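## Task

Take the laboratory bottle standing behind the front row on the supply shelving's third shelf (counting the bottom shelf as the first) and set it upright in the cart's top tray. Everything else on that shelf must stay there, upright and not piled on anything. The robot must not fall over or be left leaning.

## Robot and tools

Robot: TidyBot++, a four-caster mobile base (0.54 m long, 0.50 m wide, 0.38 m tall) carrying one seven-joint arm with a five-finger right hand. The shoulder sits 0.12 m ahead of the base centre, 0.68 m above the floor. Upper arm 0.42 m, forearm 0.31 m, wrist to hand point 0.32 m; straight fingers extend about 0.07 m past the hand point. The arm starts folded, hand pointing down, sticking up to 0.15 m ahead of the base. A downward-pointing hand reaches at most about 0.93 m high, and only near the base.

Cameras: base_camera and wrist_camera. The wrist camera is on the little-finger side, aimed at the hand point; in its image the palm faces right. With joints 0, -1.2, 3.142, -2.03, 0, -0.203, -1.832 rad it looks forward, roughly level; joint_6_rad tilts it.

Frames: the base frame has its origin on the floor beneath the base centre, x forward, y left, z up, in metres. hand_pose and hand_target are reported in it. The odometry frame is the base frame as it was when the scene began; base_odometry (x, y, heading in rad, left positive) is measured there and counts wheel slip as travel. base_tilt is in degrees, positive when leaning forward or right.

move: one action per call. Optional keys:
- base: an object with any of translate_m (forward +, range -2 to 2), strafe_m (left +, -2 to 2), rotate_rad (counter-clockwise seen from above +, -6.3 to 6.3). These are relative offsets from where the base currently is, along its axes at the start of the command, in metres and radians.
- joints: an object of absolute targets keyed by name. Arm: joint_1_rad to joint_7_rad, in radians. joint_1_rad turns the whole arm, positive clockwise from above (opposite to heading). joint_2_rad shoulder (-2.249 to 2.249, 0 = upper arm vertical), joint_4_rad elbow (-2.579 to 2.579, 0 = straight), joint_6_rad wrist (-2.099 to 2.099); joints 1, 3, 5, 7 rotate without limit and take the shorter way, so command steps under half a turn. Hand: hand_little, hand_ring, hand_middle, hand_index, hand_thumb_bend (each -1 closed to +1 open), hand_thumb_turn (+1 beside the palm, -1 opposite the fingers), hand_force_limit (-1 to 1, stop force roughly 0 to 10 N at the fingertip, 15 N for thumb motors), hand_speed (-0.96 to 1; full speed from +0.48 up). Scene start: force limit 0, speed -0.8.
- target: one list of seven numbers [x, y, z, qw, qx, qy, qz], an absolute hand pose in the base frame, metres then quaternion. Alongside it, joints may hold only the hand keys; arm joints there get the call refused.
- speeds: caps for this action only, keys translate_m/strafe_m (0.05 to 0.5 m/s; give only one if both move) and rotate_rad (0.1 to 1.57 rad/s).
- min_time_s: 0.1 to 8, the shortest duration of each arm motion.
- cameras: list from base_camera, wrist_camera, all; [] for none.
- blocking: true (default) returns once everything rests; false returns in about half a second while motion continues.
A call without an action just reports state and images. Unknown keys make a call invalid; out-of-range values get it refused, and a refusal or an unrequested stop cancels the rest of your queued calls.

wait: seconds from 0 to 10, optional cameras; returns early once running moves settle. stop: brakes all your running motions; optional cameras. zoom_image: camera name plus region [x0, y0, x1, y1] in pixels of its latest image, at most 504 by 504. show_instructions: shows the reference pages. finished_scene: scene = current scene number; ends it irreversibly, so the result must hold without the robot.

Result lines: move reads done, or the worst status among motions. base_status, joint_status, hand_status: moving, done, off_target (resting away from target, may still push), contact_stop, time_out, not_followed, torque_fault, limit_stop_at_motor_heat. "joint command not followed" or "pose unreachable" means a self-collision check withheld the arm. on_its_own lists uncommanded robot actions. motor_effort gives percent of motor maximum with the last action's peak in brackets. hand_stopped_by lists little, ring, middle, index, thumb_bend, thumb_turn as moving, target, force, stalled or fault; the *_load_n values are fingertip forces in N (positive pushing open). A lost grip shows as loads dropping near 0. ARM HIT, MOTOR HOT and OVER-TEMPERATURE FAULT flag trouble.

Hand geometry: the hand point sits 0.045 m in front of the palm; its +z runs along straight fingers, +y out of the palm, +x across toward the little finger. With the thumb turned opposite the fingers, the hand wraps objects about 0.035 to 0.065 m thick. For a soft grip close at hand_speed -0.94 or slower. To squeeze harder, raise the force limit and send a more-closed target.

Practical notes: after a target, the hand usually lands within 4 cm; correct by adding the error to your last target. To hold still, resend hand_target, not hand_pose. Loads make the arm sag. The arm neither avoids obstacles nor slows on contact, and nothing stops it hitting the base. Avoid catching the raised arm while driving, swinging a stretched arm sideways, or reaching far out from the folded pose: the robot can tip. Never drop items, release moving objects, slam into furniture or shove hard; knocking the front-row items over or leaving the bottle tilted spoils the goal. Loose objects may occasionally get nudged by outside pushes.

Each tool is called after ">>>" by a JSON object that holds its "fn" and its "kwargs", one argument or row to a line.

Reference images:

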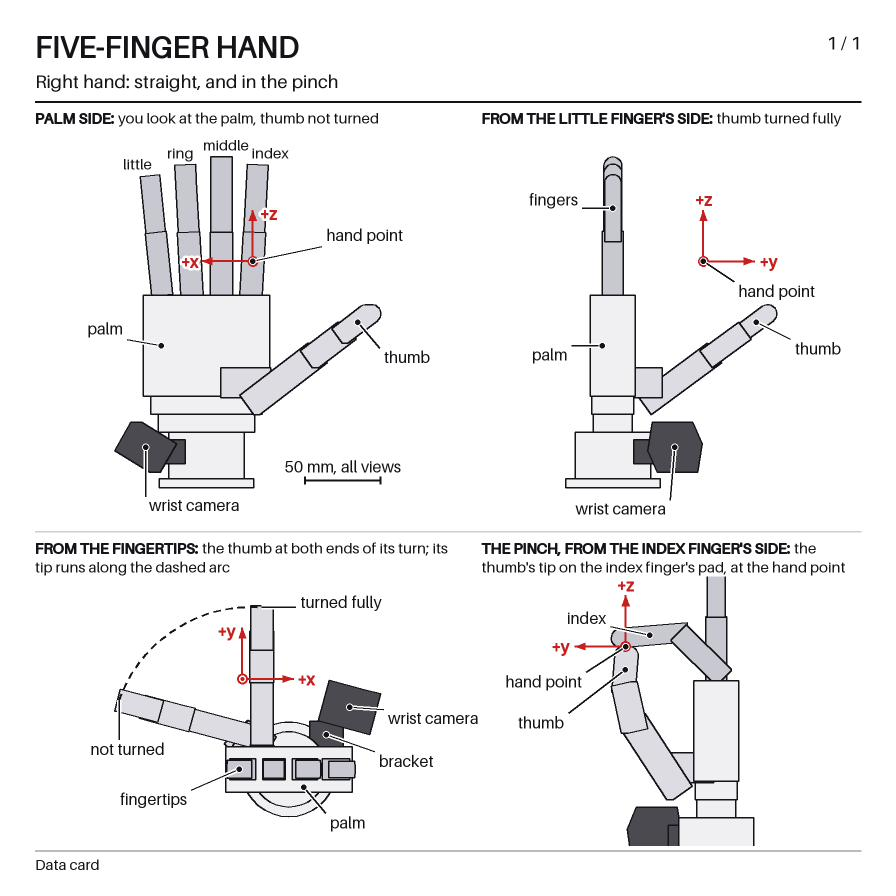

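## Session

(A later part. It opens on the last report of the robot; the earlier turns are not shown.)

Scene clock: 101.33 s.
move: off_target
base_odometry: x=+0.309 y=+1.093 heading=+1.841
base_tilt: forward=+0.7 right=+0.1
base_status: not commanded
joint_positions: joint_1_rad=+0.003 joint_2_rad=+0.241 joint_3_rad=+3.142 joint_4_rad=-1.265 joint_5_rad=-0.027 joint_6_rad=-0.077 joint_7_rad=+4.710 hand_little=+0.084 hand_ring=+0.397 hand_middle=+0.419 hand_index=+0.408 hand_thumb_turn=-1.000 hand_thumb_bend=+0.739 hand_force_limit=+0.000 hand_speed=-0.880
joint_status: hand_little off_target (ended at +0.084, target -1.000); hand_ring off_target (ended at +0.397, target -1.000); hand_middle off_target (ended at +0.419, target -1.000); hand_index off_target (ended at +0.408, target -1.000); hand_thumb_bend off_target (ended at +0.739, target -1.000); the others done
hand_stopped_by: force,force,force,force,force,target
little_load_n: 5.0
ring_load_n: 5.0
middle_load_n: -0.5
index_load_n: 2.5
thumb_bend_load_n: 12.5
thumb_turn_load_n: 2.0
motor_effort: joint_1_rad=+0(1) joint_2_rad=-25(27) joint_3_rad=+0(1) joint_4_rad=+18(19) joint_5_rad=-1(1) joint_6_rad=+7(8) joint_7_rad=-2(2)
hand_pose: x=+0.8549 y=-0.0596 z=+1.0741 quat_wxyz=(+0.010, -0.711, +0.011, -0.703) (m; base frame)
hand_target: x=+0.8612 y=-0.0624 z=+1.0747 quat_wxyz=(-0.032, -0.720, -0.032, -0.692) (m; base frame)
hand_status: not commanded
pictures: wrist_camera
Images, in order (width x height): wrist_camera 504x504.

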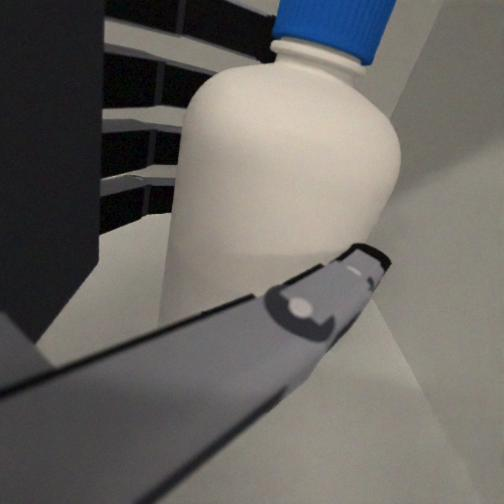

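>>> {"fn": "move", "kwargs": {
  "joints": {"hand_speed":-0.9,"hand_force_limit":0.35,"hand_little":-0.98,"hand_ring":-0.98,"hand_middle":-0.98,"hand_index":-0.98,"hand_thumb_bend":-0.98},
  "cameras": []
}}

>>> {"fn": "move", "kwargs": {
  "joints": {"joint_2_rad":0.12,"joint_6_rad":-0.20},
  "min_time_s": 2,
  "cameras": ["wrist_camera"]
}}

Scene clock: 102.67 s.
move: off_target
base_odometry: x=+0.309 y=+1.093 heading=+1.841
base_tilt: forward=+0.7 right=+0.1
base_status: not commanded
joint_positions: joint_1_rad=+0.003 joint_2_rad=+0.241 joint_3_rad=+3.142 joint_4_rad=-1.265 joint_5_rad=-0.027 joint_6_rad=-0.077 joint_7_rad=+4.710 hand_little=+0.049 hand_ring=+0.380 hand_middle=+0.384 hand_index=+0.382 hand_thumb_turn=-1.000 hand_thumb_bend=+0.742 hand_force_limit=+0.350 hand_speed=-0.900
joint_status: hand_little off_target (ended at +0.049, target -0.980); hand_ring off_target (ended at +0.380, target -0.980); hand_middle off_target (ended at +0.384, target -0.980); hand_index off_target (ended at +0.382, target -0.980); hand_thumb_bend off_target (ended at +0.742, target -0.980); the others done
hand_stopped_by: force,force,force,force,force,target
little_load_n: 8.5
ring_load_n: 1.5
middle_load_n: 7.0
index_load_n: 6.5
thumb_bend_load_n: 26.5
thumb_turn_load_n: 5.0
motor_effort: joint_1_rad=+0(1) joint_2_rad=-25(26) joint_3_rad=+0(1) joint_4_rad=+18(19) joint_5_rad=+0(1) joint_6_rad=+6(8) joint_7_rad=-1(2)
hand_pose: x=+0.8549 y=-0.0596 z=+1.0744 quat_wxyz=(+0.010, -0.711, +0.011, -0.703) (m; base frame)
hand_target: x=+0.8612 y=-0.0624 z=+1.0747 quat_wxyz=(-0.032, -0.720, -0.032, -0.692) (m; base frame)
hand_status: not commanded
pictures: none
No camera images: "cameras" was empty.

Scene clock: 104.97 s.
move: done
base_odometry: x=+0.309 y=+1.093 heading=+1.841
base_tilt: forward=+0.7 right=+0.1
base_status: not commanded
joint_positions: joint_1_rad=+0.003 joint_2_rad=+0.194 joint_3_rad=+3.142 joint_4_rad=-1.259 joint_5_rad=-0.025 joint_6_rad=-0.183 joint_7_rad=+4.712 hand_little=+0.049 hand_ring=+0.380 hand_middle=+0.384 hand_index=+0.382 hand_thumb_turn=-1.000 hand_thumb_bend=+0.742 hand_force_limit=+0.350 hand_speed=-0.900
joint_status: all done
hand_stopped_by: force,force,force,force,force,target
little_load_n: 6.0
ring_load_n: 0.5
middle_load_n: 7.0
index_load_n: 7.5
thumb_bend_load_n: 26.0
thumb_turn_load_n: 8.0
motor_effort: joint_1_rad=-1(1) joint_2_rad=-29(30) joint_3_rad=+0(1) joint_4_rad=+22(23) joint_5_rad=+0(1) joint_6_rad=+10(12) joint_7_rad=+0(2)
hand_pose: x=+0.8316 y=-0.0588 z=+1.0785 quat_wxyz=(+0.009, -0.730, +0.009, -0.684) (m; base frame)
hand_target: x=+0.7985 y=-0.0629 z=+1.1480 quat_wxyz=(-0.034, -0.700, -0.030, -0.713) (m; base frame)
hand_status: not commanded
pictures: wrist_camera
Images, in order (width x height): wrist_camera 504x504.

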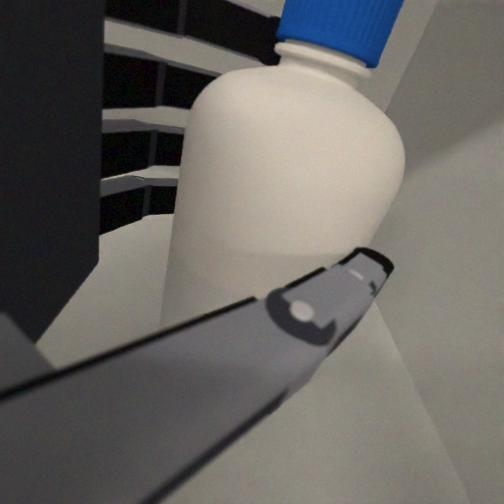

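>>> {"fn": "move", "kwargs": {
  "joints": {"joint_2_rad":0.12,"joint_4_rad":-1.14,"joint_6_rad":-0.20},
  "min_time_s": 1.5,
  "cameras": ["wrist_camera"]
}}

Scene clock: 108.07 s.
move: off_target
base_odometry: x=+0.309 y=+1.093 heading=+1.841
base_tilt: forward=+0.7 right=+0.1
base_status: not commanded
joint_positions: joint_1_rad=+0.003 joint_2_rad=+0.192 joint_3_rad=+3.142 joint_4_rad=-1.202 joint_5_rad=-0.025 joint_6_rad=-0.183 joint_7_rad=+4.712 hand_little=+0.049 hand_ring=+0.380 hand_middle=+0.384 hand_index=+0.382 hand_thumb_turn=-1.000 hand_thumb_bend=+0.742 hand_force_limit=+0.350 hand_speed=-0.900
joint_status: joint_4_rad off_target (ended at -1.202, target -1.140); the others done
hand_stopped_by: force,force,force,force,force,target
little_load_n: 6.0
ring_load_n: 0.5
middle_load_n: 6.5
index_load_n: 7.5
thumb_bend_load_n: 26.0
thumb_turn_load_n: 7.5
motor_effort: joint_1_rad=+0(1) joint_2_rad=-29(29) joint_3_rad=+0(0) joint_4_rad=+23(23) joint_5_rad=+0(1) joint_6_rad=+11(12) joint_7_rad=-1(1)
hand_pose: x=+0.8309 y=-0.0588 z=+1.1155 quat_wxyz=(+0.009, -0.709, +0.008, -0.705) (m; base frame)
hand_target: x=+0.7913 y=-0.0629 z=+1.2062 quat_wxyz=(-0.035, -0.666, -0.029, -0.744) (m; base frame)
hand_status: not commanded
pictures: wrist_camera
Images, in order (width x height): wrist_camera 504x504.

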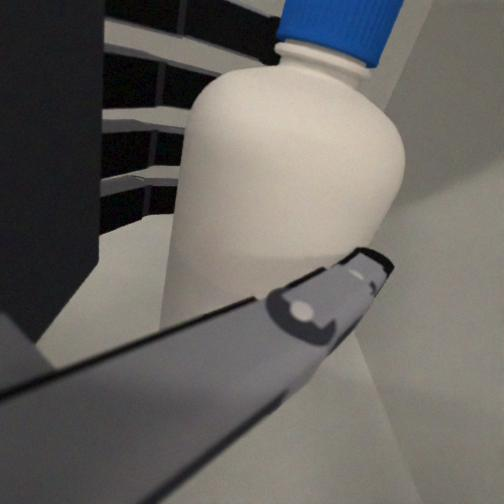

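>>> {"fn": "move", "kwargs": {
  "base": {"translate_m":-0.5},
  "speeds": {"translate_m":0.2},
  "cameras": ["wrist_camera"]
}}

>>> {"fn": "move", "kwargs": {
  "base": {"translate_m":-0.05,"strafe_m":0.35,"rotate_rad":-1.571},
  "speeds": {"translate_m":0.25,"rotate_rad":0.7},
  "joints": {"joint_2_rad":0.33,"joint_4_rad":-1.79,"joint_6_rad":0.632},
  "min_time_s": 3,
  "cameras": ["all"]
}}

Scene clock: 114.53 s.
move: done
base_odometry: x=+0.442 y=+0.611 heading=+1.841
base_tilt: forward=+0.7 right=+0.1
base_status: done
joint_positions: joint_1_rad=+0.003 joint_2_rad=+0.176 joint_3_rad=+3.142 joint_4_rad=-1.200 joint_5_rad=-0.025 joint_6_rad=-0.185 joint_7_rad=+4.712 hand_little=+0.049 hand_ring=+0.380 hand_middle=+0.384 hand_index=+0.382 hand_thumb_turn=-1.000 hand_thumb_bend=+0.742 hand_force_limit=+0.350 hand_speed=-0.900
joint_status: not commanded
hand_stopped_by: force,force,force,force,force,target
little_load_n: 5.5
ring_load_n: 1.0
middle_load_n: 6.5
index_load_n: 7.5
thumb_bend_load_n: 26.0
thumb_turn_load_n: 7.5
motor_effort: joint_1_rad=+0(3) joint_2_rad=-28(33) joint_3_rad=+0(1) joint_4_rad=+23(23) joint_5_rad=+0(1) joint_6_rad=+11(11) joint_7_rad=-1(1)
hand_pose: x=+0.8236 y=-0.0587 z=+1.1281 quat_wxyz=(+0.009, -0.703, +0.008, -0.711) (m; base frame)
hand_target: x=+0.7913 y=-0.0629 z=+1.2062 quat_wxyz=(-0.035, -0.666, -0.029, -0.744) (m; base frame)
hand_status: not commanded
pictures: wrist_camera
Images, in order (width x height): wrist_camera 504x504.

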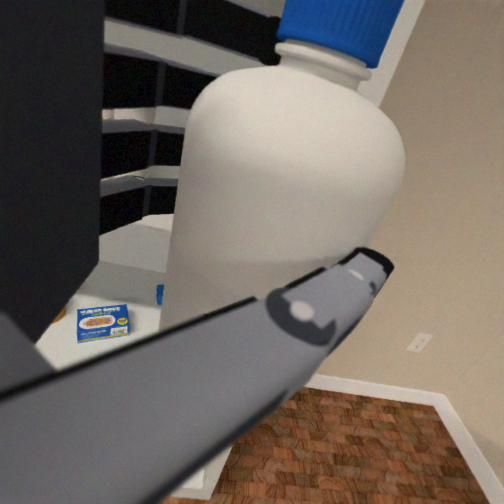

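Scene clock: 118.20 s.
move: done
base_odometry: x=+0.118 y=+0.470 heading=+0.270
base_tilt: forward=+0.7 right=+0.1
base_status: done
joint_positions: joint_1_rad=+0.004 joint_2_rad=+0.323 joint_3_rad=+3.145 joint_4_rad=-1.788 joint_5_rad=-0.025 joint_6_rad=+0.538 joint_7_rad=+4.712 hand_little=+0.049 hand_ring=+0.380 hand_middle=+0.384 hand_index=+0.382 hand_thumb_turn=-1.000 hand_thumb_bend=+0.742 hand_force_limit=+0.350 hand_speed=-0.900
joint_status: all done
hand_stopped_by: force,force,force,force,force,target
little_load_n: 5.5
ring_load_n: 1.0
middle_load_n: 6.5
index_load_n: 7.5
thumb_bend_load_n: 26.0
thumb_turn_load_n: 7.5
motor_effort: joint_1_rad=+0(5) joint_2_rad=-31(33) joint_3_rad=+0(3) joint_4_rad=+21(24) joint_5_rad=+0(1) joint_6_rad=+11(13) joint_7_rad=-1(1)
hand_pose: x=+0.8430 y=-0.0670 z=+0.8864 quat_wxyz=(+0.000, -0.708, +0.014, -0.706) (m; base frame)
hand_target: x=+0.8472 y=-0.0577 z=+0.9171 quat_wxyz=(-0.028, -0.676, -0.034, -0.735) (m; base frame)
hand_status: not commanded
pictures: base_camera, wrist_camera
Images, in order (width x height): base_camera 644x364, wrist_camera 504x504.

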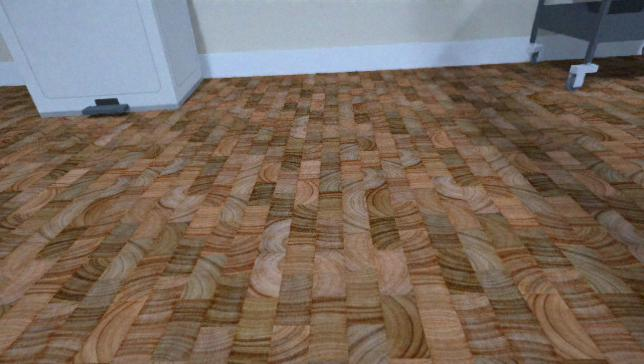

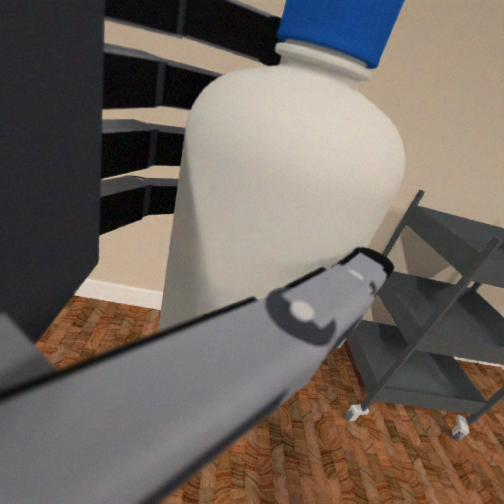

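>>> {"fn": "move", "kwargs": {
  "base": {"translate_m":0.25,"strafe_m":-0.88},
  "speeds": {"translate_m":0.35},
  "cameras": ["all"]
}}

Scene clock: 122.57 s.
move: done
base_odometry: x=+0.594 y=-0.312 heading=+0.269
base_tilt: forward=+0.7 right=+0.1
base_status: done
joint_positions: joint_1_rad=+0.002 joint_2_rad=+0.323 joint_3_rad=+3.145 joint_4_rad=-1.788 joint_5_rad=-0.025 joint_6_rad=+0.540 joint_7_rad=+4.712 hand_little=+0.049 hand_ring=+0.380 hand_middle=+0.384 hand_index=+0.382 hand_thumb_turn=-1.000 hand_thumb_bend=+0.742 hand_force_limit=+0.350 hand_speed=-0.900
joint_status: not commanded
hand_stopped_by: force,force,force,force,force,target
little_load_n: 5.5
ring_load_n: 1.0
middle_load_n: 6.5
index_load_n: 7.5
thumb_bend_load_n: 26.0
thumb_turn_load_n: 8.0
motor_effort: joint_1_rad=-1(3) joint_2_rad=-31(32) joint_3_rad=+0(2) joint_4_rad=+21(21) joint_5_rad=+1(1) joint_6_rad=+11(11) joint_7_rad=+0(1)
hand_pose: x=+0.8432 y=-0.0657 z=+0.8868 quat_wxyz=(+0.001, -0.707, +0.014, -0.707) (m; base frame)
hand_target: x=+0.8472 y=-0.0577 z=+0.9171 quat_wxyz=(-0.028, -0.676, -0.034, -0.735) (m; base frame)
hand_status: not commanded
pictures: base_camera, wrist_camera
Images, in order (width x height): base_camera 644x364, wrist_camera 504x504.

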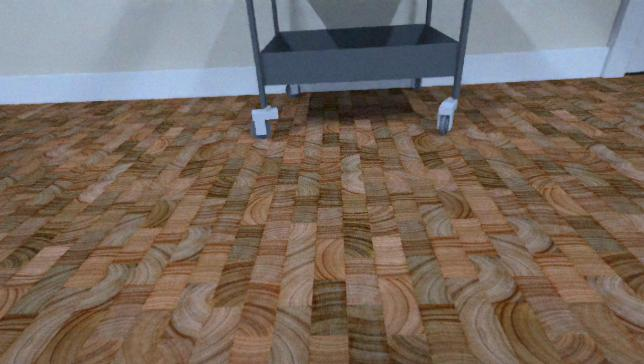

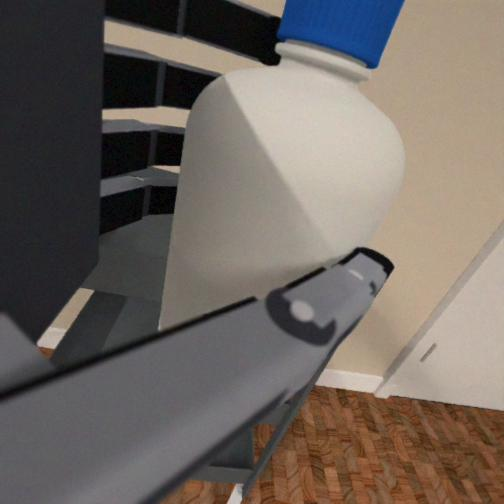

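>>> {"fn": "move", "kwargs": {
  "base": {"translate_m":0.33,"strafe_m":-0.015},
  "speeds": {"translate_m":0.15},
  "cameras": ["all"]
}}

Scene clock: 127.13 s.
move: done
base_odometry: x=+0.916 y=-0.239 heading=+0.269
base_tilt: forward=+0.7 right=+0.1
base_status: done
joint_positions: joint_1_rad=+0.002 joint_2_rad=+0.329 joint_3_rad=+3.145 joint_4_rad=-1.789 joint_5_rad=-0.025 joint_6_rad=+0.542 joint_7_rad=+4.712 hand_little=+0.049 hand_ring=+0.380 hand_middle=+0.384 hand_index=+0.382 hand_thumb_turn=-1.000 hand_thumb_bend=+0.742 hand_force_limit=+0.350 hand_speed=-0.900
joint_status: not commanded
hand_stopped_by: force,force,force,force,force,target
little_load_n: 5.5
ring_load_n: 1.0
middle_load_n: 6.5
index_load_n: 7.5
thumb_bend_load_n: 26.0
thumb_turn_load_n: 7.5
motor_effort: joint_1_rad=+0(2) joint_2_rad=-31(33) joint_3_rad=+0(1) joint_4_rad=+21(21) joint_5_rad=+0(1) joint_6_rad=+11(12) joint_7_rad=-1(1)
hand_pose: x=+0.8442 y=-0.0657 z=+0.8827 quat_wxyz=(+0.001, -0.709, +0.014, -0.705) (m; base frame)
hand_target: x=+0.8472 y=-0.0577 z=+0.9171 quat_wxyz=(-0.028, -0.676, -0.034, -0.735) (m; base frame)
hand_status: not commanded
pictures: base_camera, wrist_camera
Images, in order (width x height): base_camera 644x364, wrist_camera 504x504.

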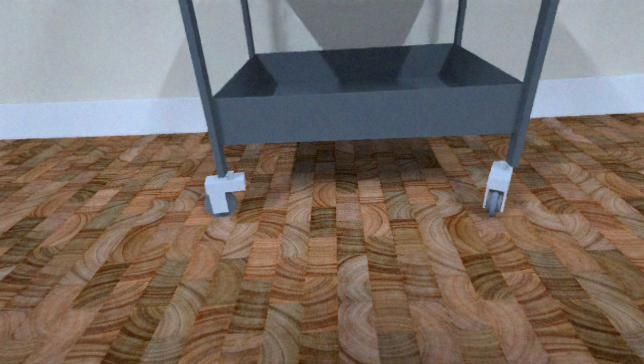

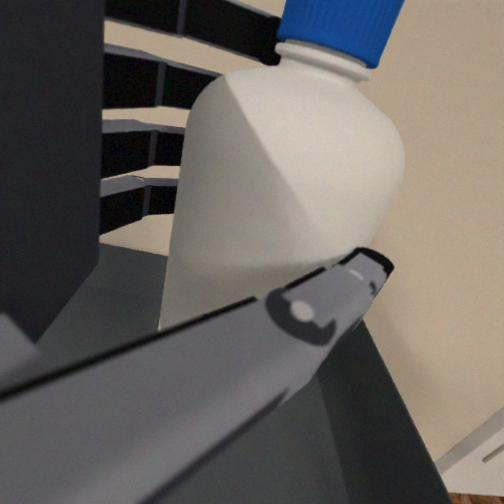

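>>> {"fn": "move", "kwargs": {
  "base": {"translate_m":-0.018},
  "speeds": {"translate_m":0.1},
  "joints": {"joint_2_rad":0.463,"joint_4_rad":-1.906,"joint_6_rad":0.883},
  "min_time_s": 2.5,
  "cameras": ["wrist_camera"]
}}

Scene clock: 132.87 s.
move: done
base_odometry: x=+0.899 y=-0.243 heading=+0.269
base_tilt: forward=+0.7 right=+0.1
base_status: done
joint_positions: joint_1_rad=+0.002 joint_2_rad=+0.453 joint_3_rad=+3.145 joint_4_rad=-1.900 joint_5_rad=-0.025 joint_6_rad=+0.788 joint_7_rad=+4.712 hand_little=+0.049 hand_ring=+0.380 hand_middle=+0.384 hand_index=+0.382 hand_thumb_turn=-1.000 hand_thumb_bend=+0.742 hand_force_limit=+0.350 hand_speed=-0.900
joint_status: all done
hand_stopped_by: force,force,force,force,force,target
little_load_n: 5.5
ring_load_n: 0.5
middle_load_n: 6.5
index_load_n: 7.5
thumb_bend_load_n: 26.0
thumb_turn_load_n: 8.0
motor_effort: joint_1_rad=+0(2) joint_2_rad=-33(34) joint_3_rad=+0(1) joint_4_rad=+18(21) joint_5_rad=+0(1) joint_6_rad=+11(12) joint_7_rad=-1(1)
hand_pose: x=+0.8469 y=-0.0673 z=+0.8087 quat_wxyz=(-0.002, -0.705, +0.014, -0.709) (m; base frame)
hand_target: x=+0.8504 y=-0.0564 z=+0.8349 quat_wxyz=(-0.026, -0.676, -0.034, -0.736) (m; base frame)
hand_status: not commanded
pictures: wrist_camera
Images, in order (width x height): wrist_camera 504x504.

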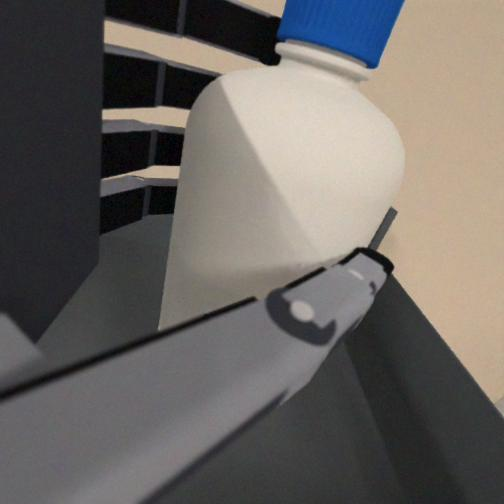

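>>> {"fn": "move", "kwargs": {
  "joints": {"joint_2_rad":0.505,"joint_4_rad":-1.943,"joint_6_rad":0.948},
  "min_time_s": 1.5,
  "cameras": ["wrist_camera"]
}}

>>> {"fn": "move", "kwargs": {
  "joints": {"joint_2_rad":0.522,"joint_4_rad":-1.953,"joint_6_rad":0.972},
  "min_time_s": 1,
  "cameras": ["wrist_camera"]
}}

Scene clock: 135.93 s.
move: done
base_odometry: x=+0.899 y=-0.243 heading=+0.269
base_tilt: forward=+0.7 right=+0.1
base_status: not commanded
joint_positions: joint_1_rad=+0.002 joint_2_rad=+0.493 joint_3_rad=+3.145 joint_4_rad=-1.937 joint_5_rad=-0.025 joint_6_rad=+0.854 joint_7_rad=+4.712 hand_little=+0.049 hand_ring=+0.380 hand_middle=+0.384 hand_index=+0.382 hand_thumb_turn=-1.000 hand_thumb_bend=+0.742 hand_force_limit=+0.350 hand_speed=-0.900
joint_status: all done
hand_stopped_by: force,force,force,force,force,target
little_load_n: 5.5
ring_load_n: 0.5
middle_load_n: 6.5
index_load_n: 7.5
thumb_bend_load_n: 26.0
thumb_turn_load_n: 7.5
motor_effort: joint_1_rad=-1(1) joint_2_rad=-33(34) joint_3_rad=+0(0) joint_4_rad=+17(19) joint_5_rad=+1(1) joint_6_rad=+11(13) joint_7_rad=+0(1)
hand_pose: x=+0.8440 y=-0.0677 z=+0.7812 quat_wxyz=(-0.003, -0.709, +0.014, -0.705) (m; base frame)
hand_target: x=+0.8476 y=-0.0562 z=+0.8055 quat_wxyz=(-0.025, -0.681, -0.034, -0.731) (m; base frame)
hand_status: not commanded
pictures: wrist_camera
Images, in order (width x height): wrist_camera 504x504.

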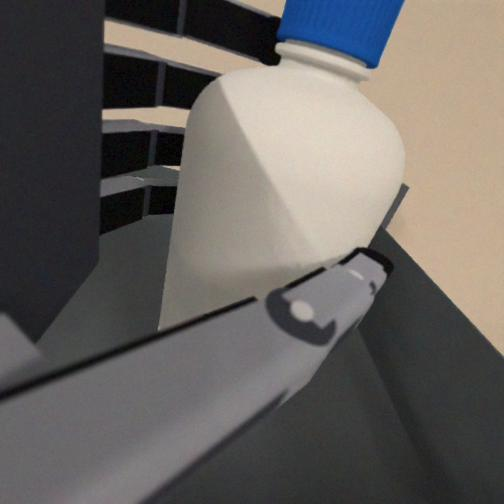

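Scene clock: 137.23 s.
move: done
base_odometry: x=+0.899 y=-0.243 heading=+0.269
base_tilt: forward=+0.7 right=+0.1
base_status: not commanded
joint_positions: joint_1_rad=+0.002 joint_2_rad=+0.509 joint_3_rad=+3.145 joint_4_rad=-1.946 joint_5_rad=-0.025 joint_6_rad=+0.878 joint_7_rad=+4.712 hand_little=+0.049 hand_ring=+0.380 hand_middle=+0.384 hand_index=+0.382 hand_thumb_turn=-1.000 hand_thumb_bend=+0.742 hand_force_limit=+0.350 hand_speed=-0.900
joint_status: all done
hand_stopped_by: force,force,force,force,force,target
little_load_n: 5.5
ring_load_n: 0.5
middle_load_n: 6.5
index_load_n: 7.5
thumb_bend_load_n: 26.0
thumb_turn_load_n: 7.5
motor_effort: joint_1_rad=+0(1) joint_2_rad=-34(34) joint_3_rad=+0(0) joint_4_rad=+17(19) joint_5_rad=+0(1) joint_6_rad=+11(12) joint_7_rad=-1(1)
hand_pose: x=+0.8437 y=-0.0678 z=+0.7721 quat_wxyz=(-0.003, -0.709, +0.014, -0.705) (m; base frame)
hand_target: x=+0.8472 y=-0.0561 z=+0.7956 quat_wxyz=(-0.025, -0.682, -0.034, -0.730) (m; base frame)
hand_status: not commanded
pictures: wrist_camera
Images, in order (width x height): wrist_camera 504x504.

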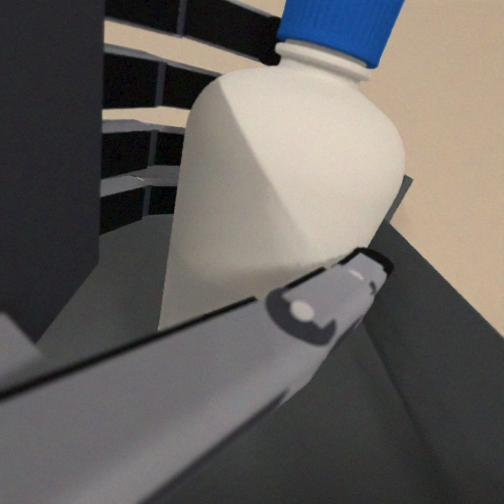

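>>> {"fn": "move", "kwargs": {
  "joints": {"joint_2_rad":0.534,"joint_4_rad":-1.959,"joint_6_rad":0.990},
  "min_time_s": 1,
  "cameras": []
}}

>>> {"fn": "move", "kwargs": {
  "joints": {"joint_2_rad":0.546,"joint_4_rad":-1.965,"joint_6_rad":1.008},
  "min_time_s": 1,
  "cameras": ["wrist_camera"]
}}

Scene clock: 139.50 s.
move: done
base_odometry: x=+0.899 y=-0.243 heading=+0.269
base_tilt: forward=+0.7 right=+0.1
base_status: not commanded
joint_positions: joint_1_rad=+0.002 joint_2_rad=+0.521 joint_3_rad=+3.145 joint_4_rad=-1.952 joint_5_rad=-0.025 joint_6_rad=+0.896 joint_7_rad=+4.712 hand_little=+0.049 hand_ring=+0.380 hand_middle=+0.384 hand_index=+0.382 hand_thumb_turn=-1.000 hand_thumb_bend=+0.742 hand_force_limit=+0.350 hand_speed=-0.900
joint_status: all done
hand_stopped_by: force,force,force,force,force,target
little_load_n: 5.5
ring_load_n: 0.5
middle_load_n: 6.5
index_load_n: 7.5
thumb_bend_load_n: 26.0
thumb_turn_load_n: 7.5
motor_effort: joint_1_rad=+0(1) joint_2_rad=-34(34) joint_3_rad=+0(0) joint_4_rad=+17(18) joint_5_rad=+0(1) joint_6_rad=+11(13) joint_7_rad=+0(1)
hand_pose: x=+0.8437 y=-0.0679 z=+0.7666 quat_wxyz=(-0.003, -0.709, +0.014, -0.705) (m; base frame)
hand_target: x=+0.8471 y=-0.0560 z=+0.7896 quat_wxyz=(-0.024, -0.682, -0.034, -0.730) (m; base frame)
hand_status: not commanded
pictures: none
No camera images: "cameras" was empty.

Scene clock: 140.77 s.
move: done
base_odometry: x=+0.899 y=-0.243 heading=+0.269
base_tilt: forward=+0.7 right=+0.1
base_status: not commanded
joint_positions: joint_1_rad=+0.002 joint_2_rad=+0.533 joint_3_rad=+3.145 joint_4_rad=-1.958 joint_5_rad=-0.025 joint_6_rad=+0.914 joint_7_rad=+4.712 hand_little=+0.049 hand_ring=+0.380 hand_middle=+0.384 hand_index=+0.382 hand_thumb_turn=-1.000 hand_thumb_bend=+0.742 hand_force_limit=+0.350 hand_speed=-0.900
joint_status: all done
hand_stopped_by: force,force,force,force,force,target
little_load_n: 5.5
ring_load_n: 1.0
middle_load_n: 6.5
index_load_n: 7.5
thumb_bend_load_n: 26.0
thumb_turn_load_n: 7.5
motor_effort: joint_1_rad=+0(1) joint_2_rad=-34(35) joint_3_rad=+0(0) joint_4_rad=+17(18) joint_5_rad=+1(1) joint_6_rad=+11(12) joint_7_rad=-1(1)
hand_pose: x=+0.8436 y=-0.0680 z=+0.7608 quat_wxyz=(-0.004, -0.709, +0.014, -0.705) (m; base frame)
hand_target: x=+0.8469 y=-0.0559 z=+0.7836 quat_wxyz=(-0.024, -0.682, -0.034, -0.730) (m; base frame)
hand_status: not commanded
pictures: wrist_camera
Images, in order (width x height): wrist_camera 504x504.

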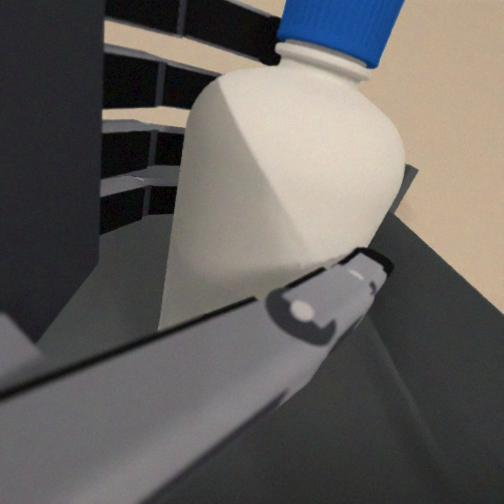

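>>> {"fn": "move", "kwargs": {
  "joints": {"joint_2_rad":0.558,"joint_4_rad":-1.971,"joint_6_rad":1.026},
  "min_time_s": 1,
  "cameras": []
}}

>>> {"fn": "move", "kwargs": {
  "joints": {"joint_2_rad":0.570,"joint_4_rad":-1.977,"joint_6_rad":1.044},
  "min_time_s": 1,
  "cameras": ["wrist_camera"]
}}

Scene clock: 142.93 s.
move: done
base_odometry: x=+0.899 y=-0.243 heading=+0.269
base_tilt: forward=+0.7 right=+0.1
base_status: not commanded
joint_positions: joint_1_rad=+0.002 joint_2_rad=+0.544 joint_3_rad=+3.145 joint_4_rad=-1.964 joint_5_rad=-0.025 joint_6_rad=+0.932 joint_7_rad=+4.712 hand_little=+0.049 hand_ring=+0.380 hand_middle=+0.384 hand_index=+0.382 hand_thumb_turn=-1.000 hand_thumb_bend=+0.742 hand_force_limit=+0.350 hand_speed=-0.900
joint_status: all done
hand_stopped_by: force,force,force,force,force,target
little_load_n: 5.5
ring_load_n: 0.5
middle_load_n: 6.5
index_load_n: 7.5
thumb_bend_load_n: 26.0
thumb_turn_load_n: 7.5
motor_effort: joint_1_rad=+0(1) joint_2_rad=-34(34) joint_3_rad=+0(0) joint_4_rad=+16(17) joint_5_rad=+0(1) joint_6_rad=+11(12) joint_7_rad=-1(1)
hand_pose: x=+0.8434 y=-0.0681 z=+0.7549 quat_wxyz=(-0.004, -0.709, +0.013, -0.705) (m; base frame)
hand_target: x=+0.8466 y=-0.0558 z=+0.7776 quat_wxyz=(-0.024, -0.682, -0.034, -0.730) (m; base frame)
hand_status: not commanded
pictures: none
No camera images: "cameras" was empty.

Scene clock: 144.23 s.
move: done
base_odometry: x=+0.899 y=-0.243 heading=+0.269
base_tilt: forward=+0.7 right=+0.1
base_status: not commanded
joint_positions: joint_1_rad=+0.002 joint_2_rad=+0.556 joint_3_rad=+3.145 joint_4_rad=-1.970 joint_5_rad=-0.025 joint_6_rad=+0.950 joint_7_rad=+4.712 hand_little=+0.049 hand_ring=+0.380 hand_middle=+0.384 hand_index=+0.382 hand_thumb_turn=-1.000 hand_thumb_bend=+0.742 hand_force_limit=+0.350 hand_speed=-0.900
joint_status: all done
hand_stopped_by: force,force,force,force,force,target
little_load_n: 5.5
ring_load_n: 1.0
middle_load_n: 6.5
index_load_n: 7.5
thumb_bend_load_n: 26.0
thumb_turn_load_n: 7.5
motor_effort: joint_1_rad=+0(1) joint_2_rad=-34(35) joint_3_rad=+0(0) joint_4_rad=+16(17) joint_5_rad=+0(1) joint_6_rad=+11(12) joint_7_rad=-1(1)
hand_pose: x=+0.8431 y=-0.0682 z=+0.7491 quat_wxyz=(-0.004, -0.709, +0.013, -0.705) (m; base frame)
hand_target: x=+0.8463 y=-0.0558 z=+0.7717 quat_wxyz=(-0.024, -0.682, -0.034, -0.730) (m; base frame)
hand_status: not commanded
pictures: wrist_camera
Images, in order (width x height): wrist_camera 504x504.

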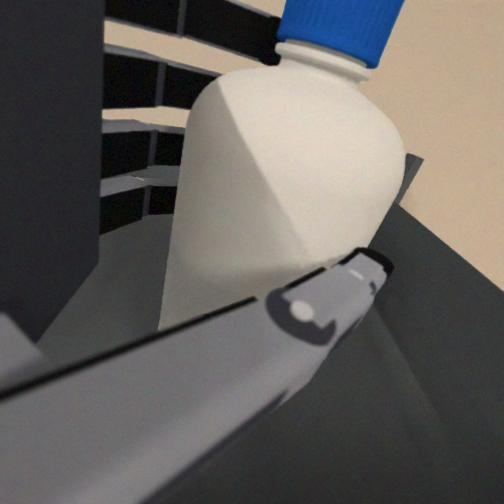

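>>> {"fn": "move", "kwargs": {
  "joints": {"joint_2_rad":0.580,"joint_4_rad":-1.982,"joint_6_rad":1.059},
  "min_time_s": 1,
  "cameras": []
}}

>>> {"fn": "move", "kwargs": {
  "joints": {"joint_2_rad":0.590,"joint_4_rad":-1.987,"joint_6_rad":1.074},
  "min_time_s": 1,
  "cameras": ["wrist_camera"]
}}

Scene clock: 146.73 s.
move: done
base_odometry: x=+0.899 y=-0.243 heading=+0.269
base_tilt: forward=+0.7 right=+0.1
base_status: not commanded
joint_positions: joint_1_rad=+0.002 joint_2_rad=+0.563 joint_3_rad=+3.145 joint_4_rad=-1.973 joint_5_rad=-0.025 joint_6_rad=+0.968 joint_7_rad=+4.712 hand_little=+0.049 hand_ring=+0.380 hand_middle=+0.384 hand_index=+0.382 hand_thumb_turn=-1.000 hand_thumb_bend=+0.742 hand_force_limit=+0.350 hand_speed=-0.900
joint_status: all done
hand_stopped_by: force,force,force,force,force,target
little_load_n: 5.5
ring_load_n: 1.0
middle_load_n: 6.5
index_load_n: 7.0
thumb_bend_load_n: 26.0
thumb_turn_load_n: 7.5
motor_effort: joint_1_rad=+0(1) joint_2_rad=-34(35) joint_3_rad=+0(0) joint_4_rad=+16(17) joint_5_rad=+0(1) joint_6_rad=+10(12) joint_7_rad=+0(1)
hand_pose: x=+0.8432 y=-0.0682 z=+0.7484 quat_wxyz=(-0.004, -0.706, +0.013, -0.708) (m; base frame)
hand_target: x=+0.8459 y=-0.0557 z=+0.7668 quat_wxyz=(-0.024, -0.682, -0.034, -0.730) (m; base frame)
hand_status: not commanded
pictures: none
No camera images: "cameras" was empty.

Scene clock: 148.03 s.
move: done
base_odometry: x=+0.899 y=-0.243 heading=+0.269
base_tilt: forward=+0.7 right=+0.1
base_status: not commanded
joint_positions: joint_1_rad=+0.002 joint_2_rad=+0.569 joint_3_rad=+3.145 joint_4_rad=-1.976 joint_5_rad=-0.025 joint_6_rad=+0.987 joint_7_rad=+4.712 hand_little=+0.049 hand_ring=+0.380 hand_middle=+0.384 hand_index=+0.382 hand_thumb_turn=-1.000 hand_thumb_bend=+0.742 hand_force_limit=+0.350 hand_speed=-0.900
joint_status: all done
hand_stopped_by: force,force,force,force,force,target
little_load_n: 6.0
ring_load_n: 1.0
middle_load_n: 6.5
index_load_n: 7.5
thumb_bend_load_n: 26.0
thumb_turn_load_n: 7.0
motor_effort: joint_1_rad=+0(1) joint_2_rad=-33(34) joint_3_rad=+0(0) joint_4_rad=+16(17) joint_5_rad=+0(1) joint_6_rad=+10(11) joint_7_rad=-1(1)
hand_pose: x=+0.8433 y=-0.0683 z=+0.7485 quat_wxyz=(-0.005, -0.703, +0.013, -0.711) (m; base frame)
hand_target: x=+0.8454 y=-0.0557 z=+0.7619 quat_wxyz=(-0.024, -0.682, -0.034, -0.730) (m; base frame)
hand_status: not commanded
pictures: wrist_camera
Images, in order (width x height): wrist_camera 504x504.

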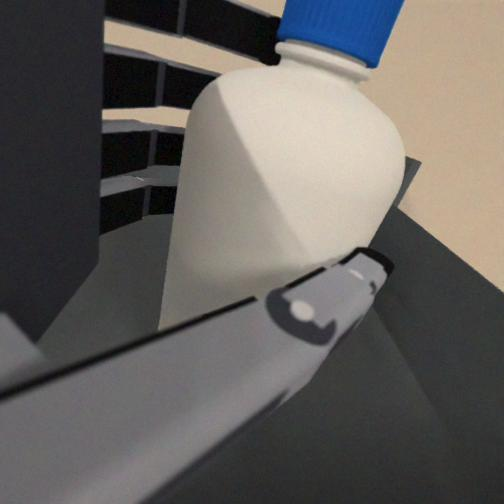

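>>> {"fn": "move", "kwargs": {
  "joints": {"joint_2_rad":0.612,"joint_4_rad":-1.992,"joint_6_rad":1.074},
  "min_time_s": 1,
  "cameras": ["wrist_camera"]
}}

>>> {"fn": "zoom_image", "kwargs": {
  "camera": "wrist_camera",
  "region": [104, 250, 304, 450]
}}

Scene clock: 151.00 s.
move: done
base_odometry: x=+0.899 y=-0.243 heading=+0.269
base_tilt: forward=+0.7 right=+0.1
base_status: not commanded
joint_positions: joint_1_rad=+0.002 joint_2_rad=+0.577 joint_3_rad=+3.145 joint_4_rad=-1.976 joint_5_rad=-0.025 joint_6_rad=+1.003 joint_7_rad=+4.712 hand_little=+0.049 hand_ring=+0.380 hand_middle=+0.384 hand_index=+0.382 hand_thumb_turn=-1.000 hand_thumb_bend=+0.742 hand_force_limit=+0.350 hand_speed=-0.900
joint_status: all done
hand_stopped_by: force,force,force,force,force,target
little_load_n: 7.5
ring_load_n: 1.0
middle_load_n: 6.5
index_load_n: 6.5
thumb_bend_load_n: 26.5
thumb_turn_load_n: 5.0
motor_effort: joint_1_rad=+0(1) joint_2_rad=-31(33) joint_3_rad=+0(0) joint_4_rad=+14(16) joint_5_rad=+0(1) joint_6_rad=+8(11) joint_7_rad=-1(1)
hand_pose: x=+0.8442 y=-0.0684 z=+0.7482 quat_wxyz=(-0.005, -0.700, +0.013, -0.714) (m; base frame)
hand_target: x=+0.8456 y=-0.0557 z=+0.7435 quat_wxyz=(-0.023, -0.692, -0.034, -0.721) (m; base frame)
hand_status: not commanded
pictures: wrist_camera
Images, in order (width x height): wrist_camera 504x504.

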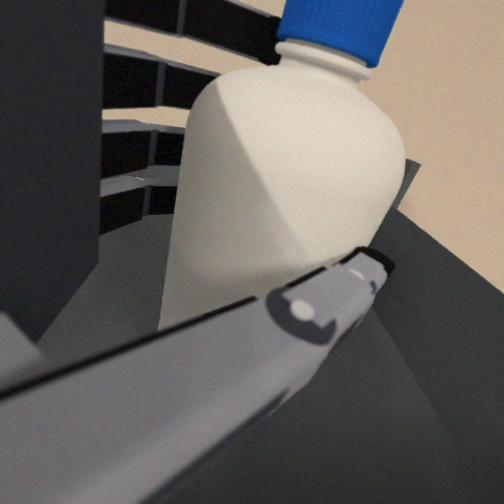

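Scaled by 2.520 from the camera's 504x504 image, which has a finer 720x720 frame.

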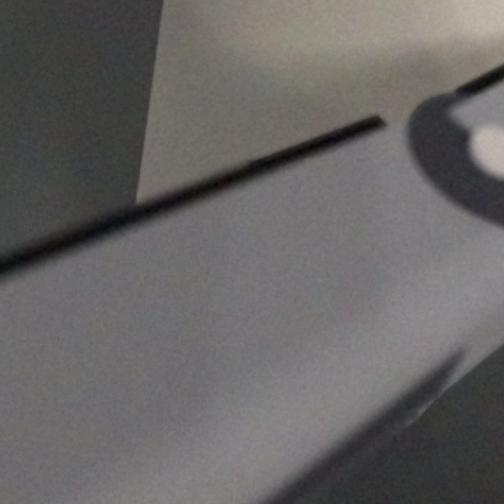

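>>> {"fn": "move", "kwargs": {
  "joints": {"joint_2_rad":0.60,"joint_6_rad":1.04,"hand_speed":-0.88,"hand_little":0.3,"hand_ring":0.42,"hand_middle":0.42,"hand_index":0.42,"hand_thumb_bend":0.80},
  "cameras": ["wrist_camera"]
}}

Scene clock: 153.43 s.
move: done
base_odometry: x=+0.899 y=-0.243 heading=+0.269
base_tilt: forward=+0.7 right=+0.1
base_status: not commanded
joint_positions: joint_1_rad=+0.002 joint_2_rad=+0.577 joint_3_rad=+3.145 joint_4_rad=-1.976 joint_5_rad=-0.021 joint_6_rad=+1.004 joint_7_rad=+4.712 hand_little=+0.300 hand_ring=+0.420 hand_middle=+0.420 hand_index=+0.420 hand_thumb_turn=-1.000 hand_thumb_bend=+0.800 hand_force_limit=+0.350 hand_speed=-0.880
joint_status: all done
hand_stopped_by: target,target,target,target,target,target
little_load_n: 0.0
ring_load_n: 0.0
middle_load_n: 0.5
index_load_n: 0.0
thumb_bend_load_n: 0.0
thumb_turn_load_n: 0.5
motor_effort: joint_1_rad=+0(2) joint_2_rad=-30(32) joint_3_rad=+0(1) joint_4_rad=+13(14) joint_5_rad=+0(1) joint_6_rad=+7(10) joint_7_rad=-1(2)
hand_pose: x=+0.8444 y=-0.0674 z=+0.7486 quat_wxyz=(-0.004, -0.699, +0.011, -0.715) (m; base frame)
hand_target: x=+0.8443 y=-0.0558 z=+0.7412 quat_wxyz=(-0.023, -0.700, -0.034, -0.713) (m; base frame)
hand_status: not commanded
pictures: wrist_camera
Images, in order (width x height): wrist_camera 504x504.

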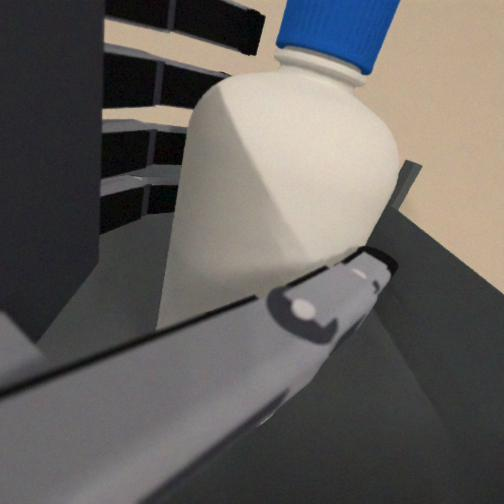

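>>> {"fn": "move", "kwargs": {
  "joints": {"hand_speed":-0.4,"hand_little":1,"hand_ring":1,"hand_middle":1,"hand_index":1,"hand_thumb_bend":1},
  "cameras": []
}}

>>> {"fn": "move", "kwargs": {
  "joints": {"joint_2_rad":0.48,"joint_4_rad":-1.93,"joint_6_rad":0.88},
  "min_time_s": 1.2,
  "cameras": ["wrist_camera"]
}}

Scene clock: 155.17 s.
move: done
base_odometry: x=+0.899 y=-0.243 heading=+0.269
base_tilt: forward=+0.7 right=+0.1
base_status: not commanded
joint_positions: joint_1_rad=+0.002 joint_2_rad=+0.577 joint_3_rad=+3.145 joint_4_rad=-1.976 joint_5_rad=-0.021 joint_6_rad=+1.004 joint_7_rad=+4.712 hand_little=+1.000 hand_ring=+1.000 hand_middle=+1.000 hand_index=+1.000 hand_thumb_turn=-1.000 hand_thumb_bend=+1.000 hand_force_limit=+0.350 hand_speed=-0.400
joint_status: all done
hand_stopped_by: target,target,target,target,target,target
little_load_n: 0.0
ring_load_n: 0.0
middle_load_n: 0.0
index_load_n: 0.0
thumb_bend_load_n: 0.0
thumb_turn_load_n: 0.0
motor_effort: joint_1_rad=-1(1) joint_2_rad=-30(30) joint_3_rad=+0(0) joint_4_rad=+13(13) joint_5_rad=-1(1) joint_6_rad=+7(7) joint_7_rad=-1(2)
hand_pose: x=+0.8444 y=-0.0673 z=+0.7486 quat_wxyz=(-0.004, -0.699, +0.011, -0.715) (m; base frame)
hand_target: x=+0.8443 y=-0.0558 z=+0.7412 quat_wxyz=(-0.023, -0.700, -0.034, -0.713) (m; base frame)
hand_status: not commanded
pictures: none
No camera images: "cameras" was empty.

Scene clock: 156.70 s.
move: done
base_odometry: x=+0.899 y=-0.243 heading=+0.269
base_tilt: forward=+0.7 right=+0.1
base_status: not commanded
joint_positions: joint_1_rad=+0.002 joint_2_rad=+0.521 joint_3_rad=+3.145 joint_4_rad=-1.959 joint_5_rad=-0.021 joint_6_rad=+0.923 joint_7_rad=+4.712 hand_little=+1.000 hand_ring=+1.000 hand_middle=+1.000 hand_index=+1.000 hand_thumb_turn=-1.000 hand_thumb_bend=+1.000 hand_force_limit=+0.350 hand_speed=-0.400
joint_status: all done
hand_stopped_by: target,target,target,target,target,target
little_load_n: 0.0
ring_load_n: 0.0
middle_load_n: 0.0
index_load_n: 0.0
thumb_bend_load_n: 0.0
thumb_turn_load_n: 0.0
motor_effort: joint_1_rad=+0(1) joint_2_rad=-29(31) joint_3_rad=+0(0) joint_4_rad=+13(14) joint_5_rad=+0(1) joint_6_rad=+7(9) joint_7_rad=-1(2)
hand_pose: x=+0.8428 y=-0.0670 z=+0.7718 quat_wxyz=(-0.003, -0.702, +0.012, -0.712) (m; base frame)
hand_target: x=+0.8471 y=-0.0565 z=+0.8086 quat_wxyz=(-0.025, -0.692, -0.034, -0.721) (m; base frame)
hand_status: not commanded
pictures: wrist_camera
Images, in order (width x height): wrist_camera 504x504.

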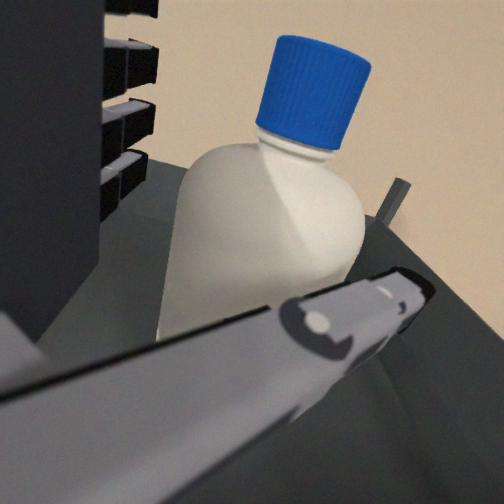

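>>> {"fn": "move", "kwargs": {
  "base": {"translate_m":-0.12},
  "speeds": {"translate_m":0.1},
  "cameras": ["wrist_camera"]
}}

>>> {"fn": "move", "kwargs": {
  "base": {"translate_m":-0.35},
  "speeds": {"translate_m":0.3},
  "cameras": ["wrist_camera"]
}}

Scene clock: 159.53 s.
move: done
base_odometry: x=+0.783 y=-0.275 heading=+0.269
base_tilt: forward=+0.7 right=+0.1
base_status: done
joint_positions: joint_1_rad=+0.002 joint_2_rad=+0.518 joint_3_rad=+3.145 joint_4_rad=-1.957 joint_5_rad=-0.021 joint_6_rad=+0.922 joint_7_rad=+4.712 hand_little=+1.000 hand_ring=+1.000 hand_middle=+1.000 hand_index=+1.000 hand_thumb_turn=-1.000 hand_thumb_bend=+1.000 hand_force_limit=+0.350 hand_speed=-0.400
joint_status: not commanded
hand_stopped_by: target,target,target,target,target,target
little_load_n: 0.0
ring_load_n: 0.0
middle_load_n: 0.0
index_load_n: 0.0
thumb_bend_load_n: 0.0
thumb_turn_load_n: 0.0
motor_effort: joint_1_rad=+0(1) joint_2_rad=-29(31) joint_3_rad=+0(1) joint_4_rad=+13(15) joint_5_rad=+0(1) joint_6_rad=+7(7) joint_7_rad=-1(2)
hand_pose: x=+0.8430 y=-0.0670 z=+0.7750 quat_wxyz=(-0.003, -0.700, +0.012, -0.714) (m; base frame)
hand_target: x=+0.8471 y=-0.0565 z=+0.8086 quat_wxyz=(-0.025, -0.692, -0.034, -0.721) (m; base frame)
hand_status: not commanded
pictures: wrist_camera
Images, in order (width x height): wrist_camera 504x504.

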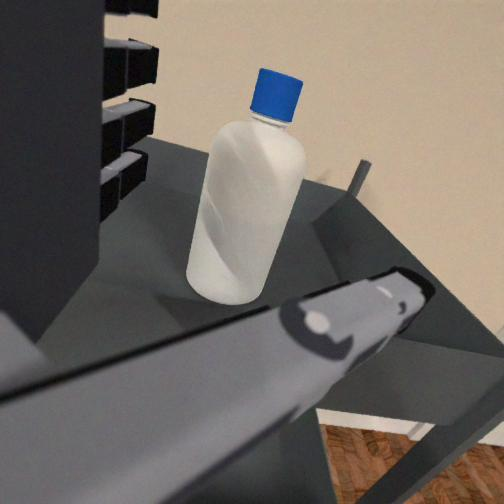

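Scene clock: 161.67 s.
move: done
base_odometry: x=+0.445 y=-0.369 heading=+0.269
base_tilt: forward=+0.7 right=+0.1
base_status: done
joint_positions: joint_1_rad=+0.002 joint_2_rad=+0.516 joint_3_rad=+3.145 joint_4_rad=-1.955 joint_5_rad=-0.021 joint_6_rad=+0.920 joint_7_rad=+4.712 hand_little=+1.000 hand_ring=+1.000 hand_middle=+1.000 hand_index=+1.000 hand_thumb_turn=-1.000 hand_thumb_bend=+1.000 hand_force_limit=+0.350 hand_speed=-0.400
joint_status: not commanded
hand_stopped_by: target,target,target,target,target,target
little_load_n: 0.0
ring_load_n: 0.0
middle_load_n: 0.0
index_load_n: 0.0
thumb_bend_load_n: 0.0
thumb_turn_load_n: 0.5
motor_effort: joint_1_rad=+0(1) joint_2_rad=-29(31) joint_3_rad=+0(1) joint_4_rad=+13(14) joint_5_rad=+0(1) joint_6_rad=+7(7) joint_7_rad=-1(2)
hand_pose: x=+0.8432 y=-0.0670 z=+0.7766 quat_wxyz=(-0.003, -0.700, +0.012, -0.714) (m; base frame)
hand_target: x=+0.8471 y=-0.0565 z=+0.8086 quat_wxyz=(-0.025, -0.692, -0.034, -0.721) (m; base frame)
hand_status: not commanded
pictures: wrist_camera
Images, in order (width x height): wrist_camera 504x504.

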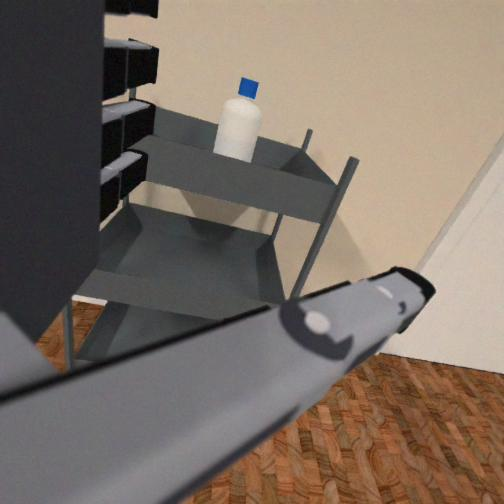

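>>> {"fn": "move", "kwargs": {
  "base": {"rotate_rad":1.5},
  "joints": {"joint_1_rad":0,"joint_2_rad":-1.2,"joint_3_rad":3.142,"joint_4_rad":-2.03,"joint_5_rad":0,"joint_6_rad":-0.25,"joint_7_rad":-1.832},
  "cameras": ["wrist_camera"]
}}

>>> {"fn": "zoom_image", "kwargs": {
  "camera": "wrist_camera",
  "region": [150, 130, 350, 330]
}}

Scene clock: 165.77 s.
move: done
base_odometry: x=+0.446 y=-0.369 heading=+1.769
base_tilt: forward=+0.7 right=+0.1
base_status: done
joint_positions: joint_1_rad=-0.008 joint_2_rad=-1.178 joint_3_rad=+3.133 joint_4_rad=-2.004 joint_5_rad=-0.021 joint_6_rad=-0.205 joint_7_rad=+4.527 hand_little=+1.000 hand_ring=+1.000 hand_middle=+1.000 hand_index=+1.000 hand_thumb_turn=-1.000 hand_thumb_bend=+1.000 hand_force_limit=+0.350 hand_speed=-0.400
joint_status: all done
hand_stopped_by: target,target,target,target,target,target
little_load_n: 0.0
ring_load_n: 0.0
middle_load_n: 0.0
index_load_n: 0.0
thumb_bend_load_n: 0.0
thumb_turn_load_n: 0.5
motor_effort: joint_1_rad=+0(4) joint_2_rad=+15(31) joint_3_rad=+1(4) joint_4_rad=+14(18) joint_5_rad=-1(2) joint_6_rad=+6(9) joint_7_rad=-1(2)
hand_pose: x=+0.2603 y=-0.0443 z=+1.1855 quat_wxyz=(+0.093, -0.491, +0.043, -0.865) (m; base frame)
hand_target: x=+0.2642 y=-0.0490 z=+1.1583 quat_wxyz=(+0.112, -0.510, +0.067, -0.850) (m; base frame)
hand_status: not commanded
pictures: wrist_camera
Images, in order (width x height): wrist_camera 504x504.

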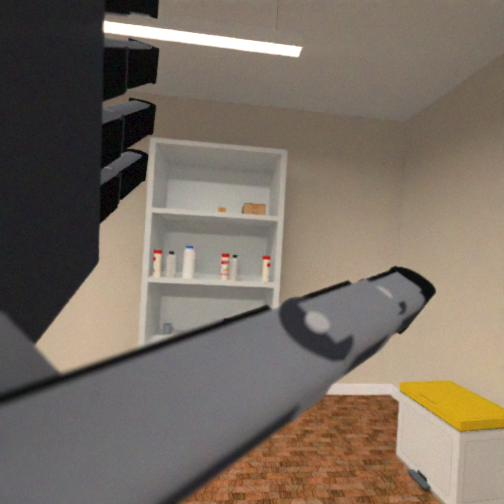

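Scaled by 2.520 from the camera's 504x504 image, which has a finer 720x720 frame.

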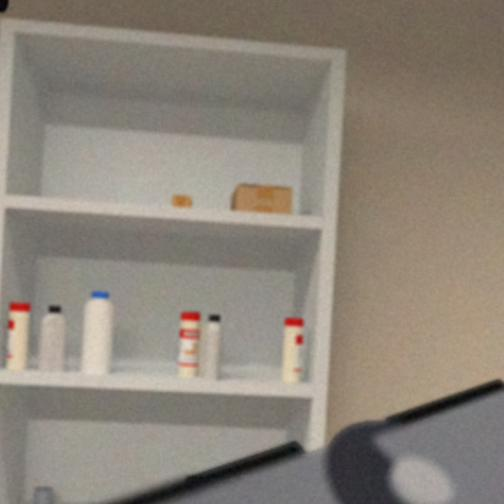

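>>> {"fn": "move", "kwargs": {
  "base": {"translate_m":0.85,"rotate_rad":0.072},
  "joints": {"joint_6_rad":-0.3,"hand_thumb_turn":1,"hand_speed":0.4},
  "cameras": ["wrist_camera"]
}}

>>> {"fn": "zoom_image", "kwargs": {
  "camera": "wrist_camera",
  "region": [104, 130, 354, 380]
}}

Scene clock: 170.03 s.
move: done
base_odometry: x=+0.278 y=+0.465 heading=+1.841
base_tilt: forward=+0.7 right=+0.1
base_status: done
joint_positions: joint_1_rad=-0.008 joint_2_rad=-1.182 joint_3_rad=+3.133 joint_4_rad=-2.010 joint_5_rad=-0.021 joint_6_rad=-0.263 joint_7_rad=+4.526 hand_little=+1.000 hand_ring=+1.000 hand_middle=+1.000 hand_index=+1.000 hand_thumb_turn=+1.000 hand_thumb_bend=+1.000 hand_force_limit=+0.350 hand_speed=+0.400
joint_status: all done
hand_stopped_by: target,target,target,target,target,target
little_load_n: 0.0
ring_load_n: 0.0
middle_load_n: 0.0
index_load_n: 0.0
thumb_bend_load_n: 0.0
thumb_turn_load_n: 0.0
motor_effort: joint_1_rad=+0(1) joint_2_rad=+16(18) joint_3_rad=+1(1) joint_4_rad=+15(16) joint_5_rad=-1(1) joint_6_rad=+6(7) joint_7_rad=-2(2)
hand_pose: x=+0.2673 y=-0.0440 z=+1.1654 quat_wxyz=(+0.092, -0.517, +0.045, -0.850) (m; base frame)
hand_target: x=+0.2694 y=-0.0490 z=+1.1428 quat_wxyz=(+0.110, -0.531, +0.070, -0.837) (m; base frame)
hand_status: not commanded
pictures: wrist_camera
Images, in order (width x height): wrist_camera 504x504.

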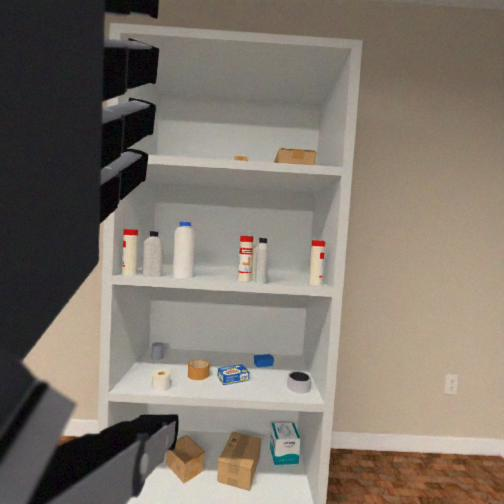

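Scaled by 2.016 from the camera's 504x504 image, which has a finer 720x720 frame.

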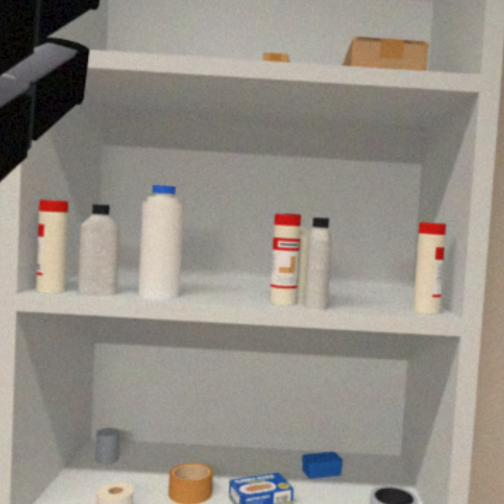

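>>> {"fn": "zoom_image", "kwargs": {
  "camera": "wrist_camera",
  "region": [220, 225, 290, 295]
}}

Scaled by 7.200 from the camera's 504x504 image, which has a finer 720x720 frame.

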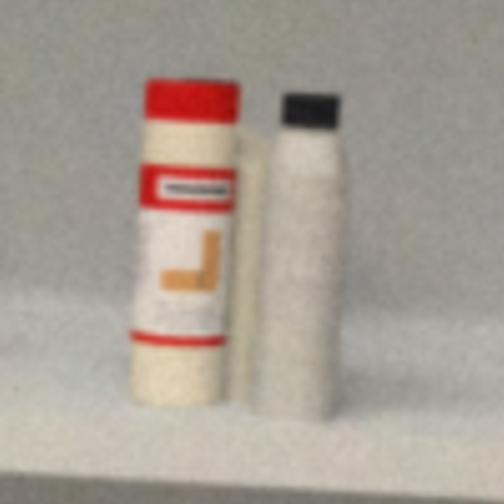

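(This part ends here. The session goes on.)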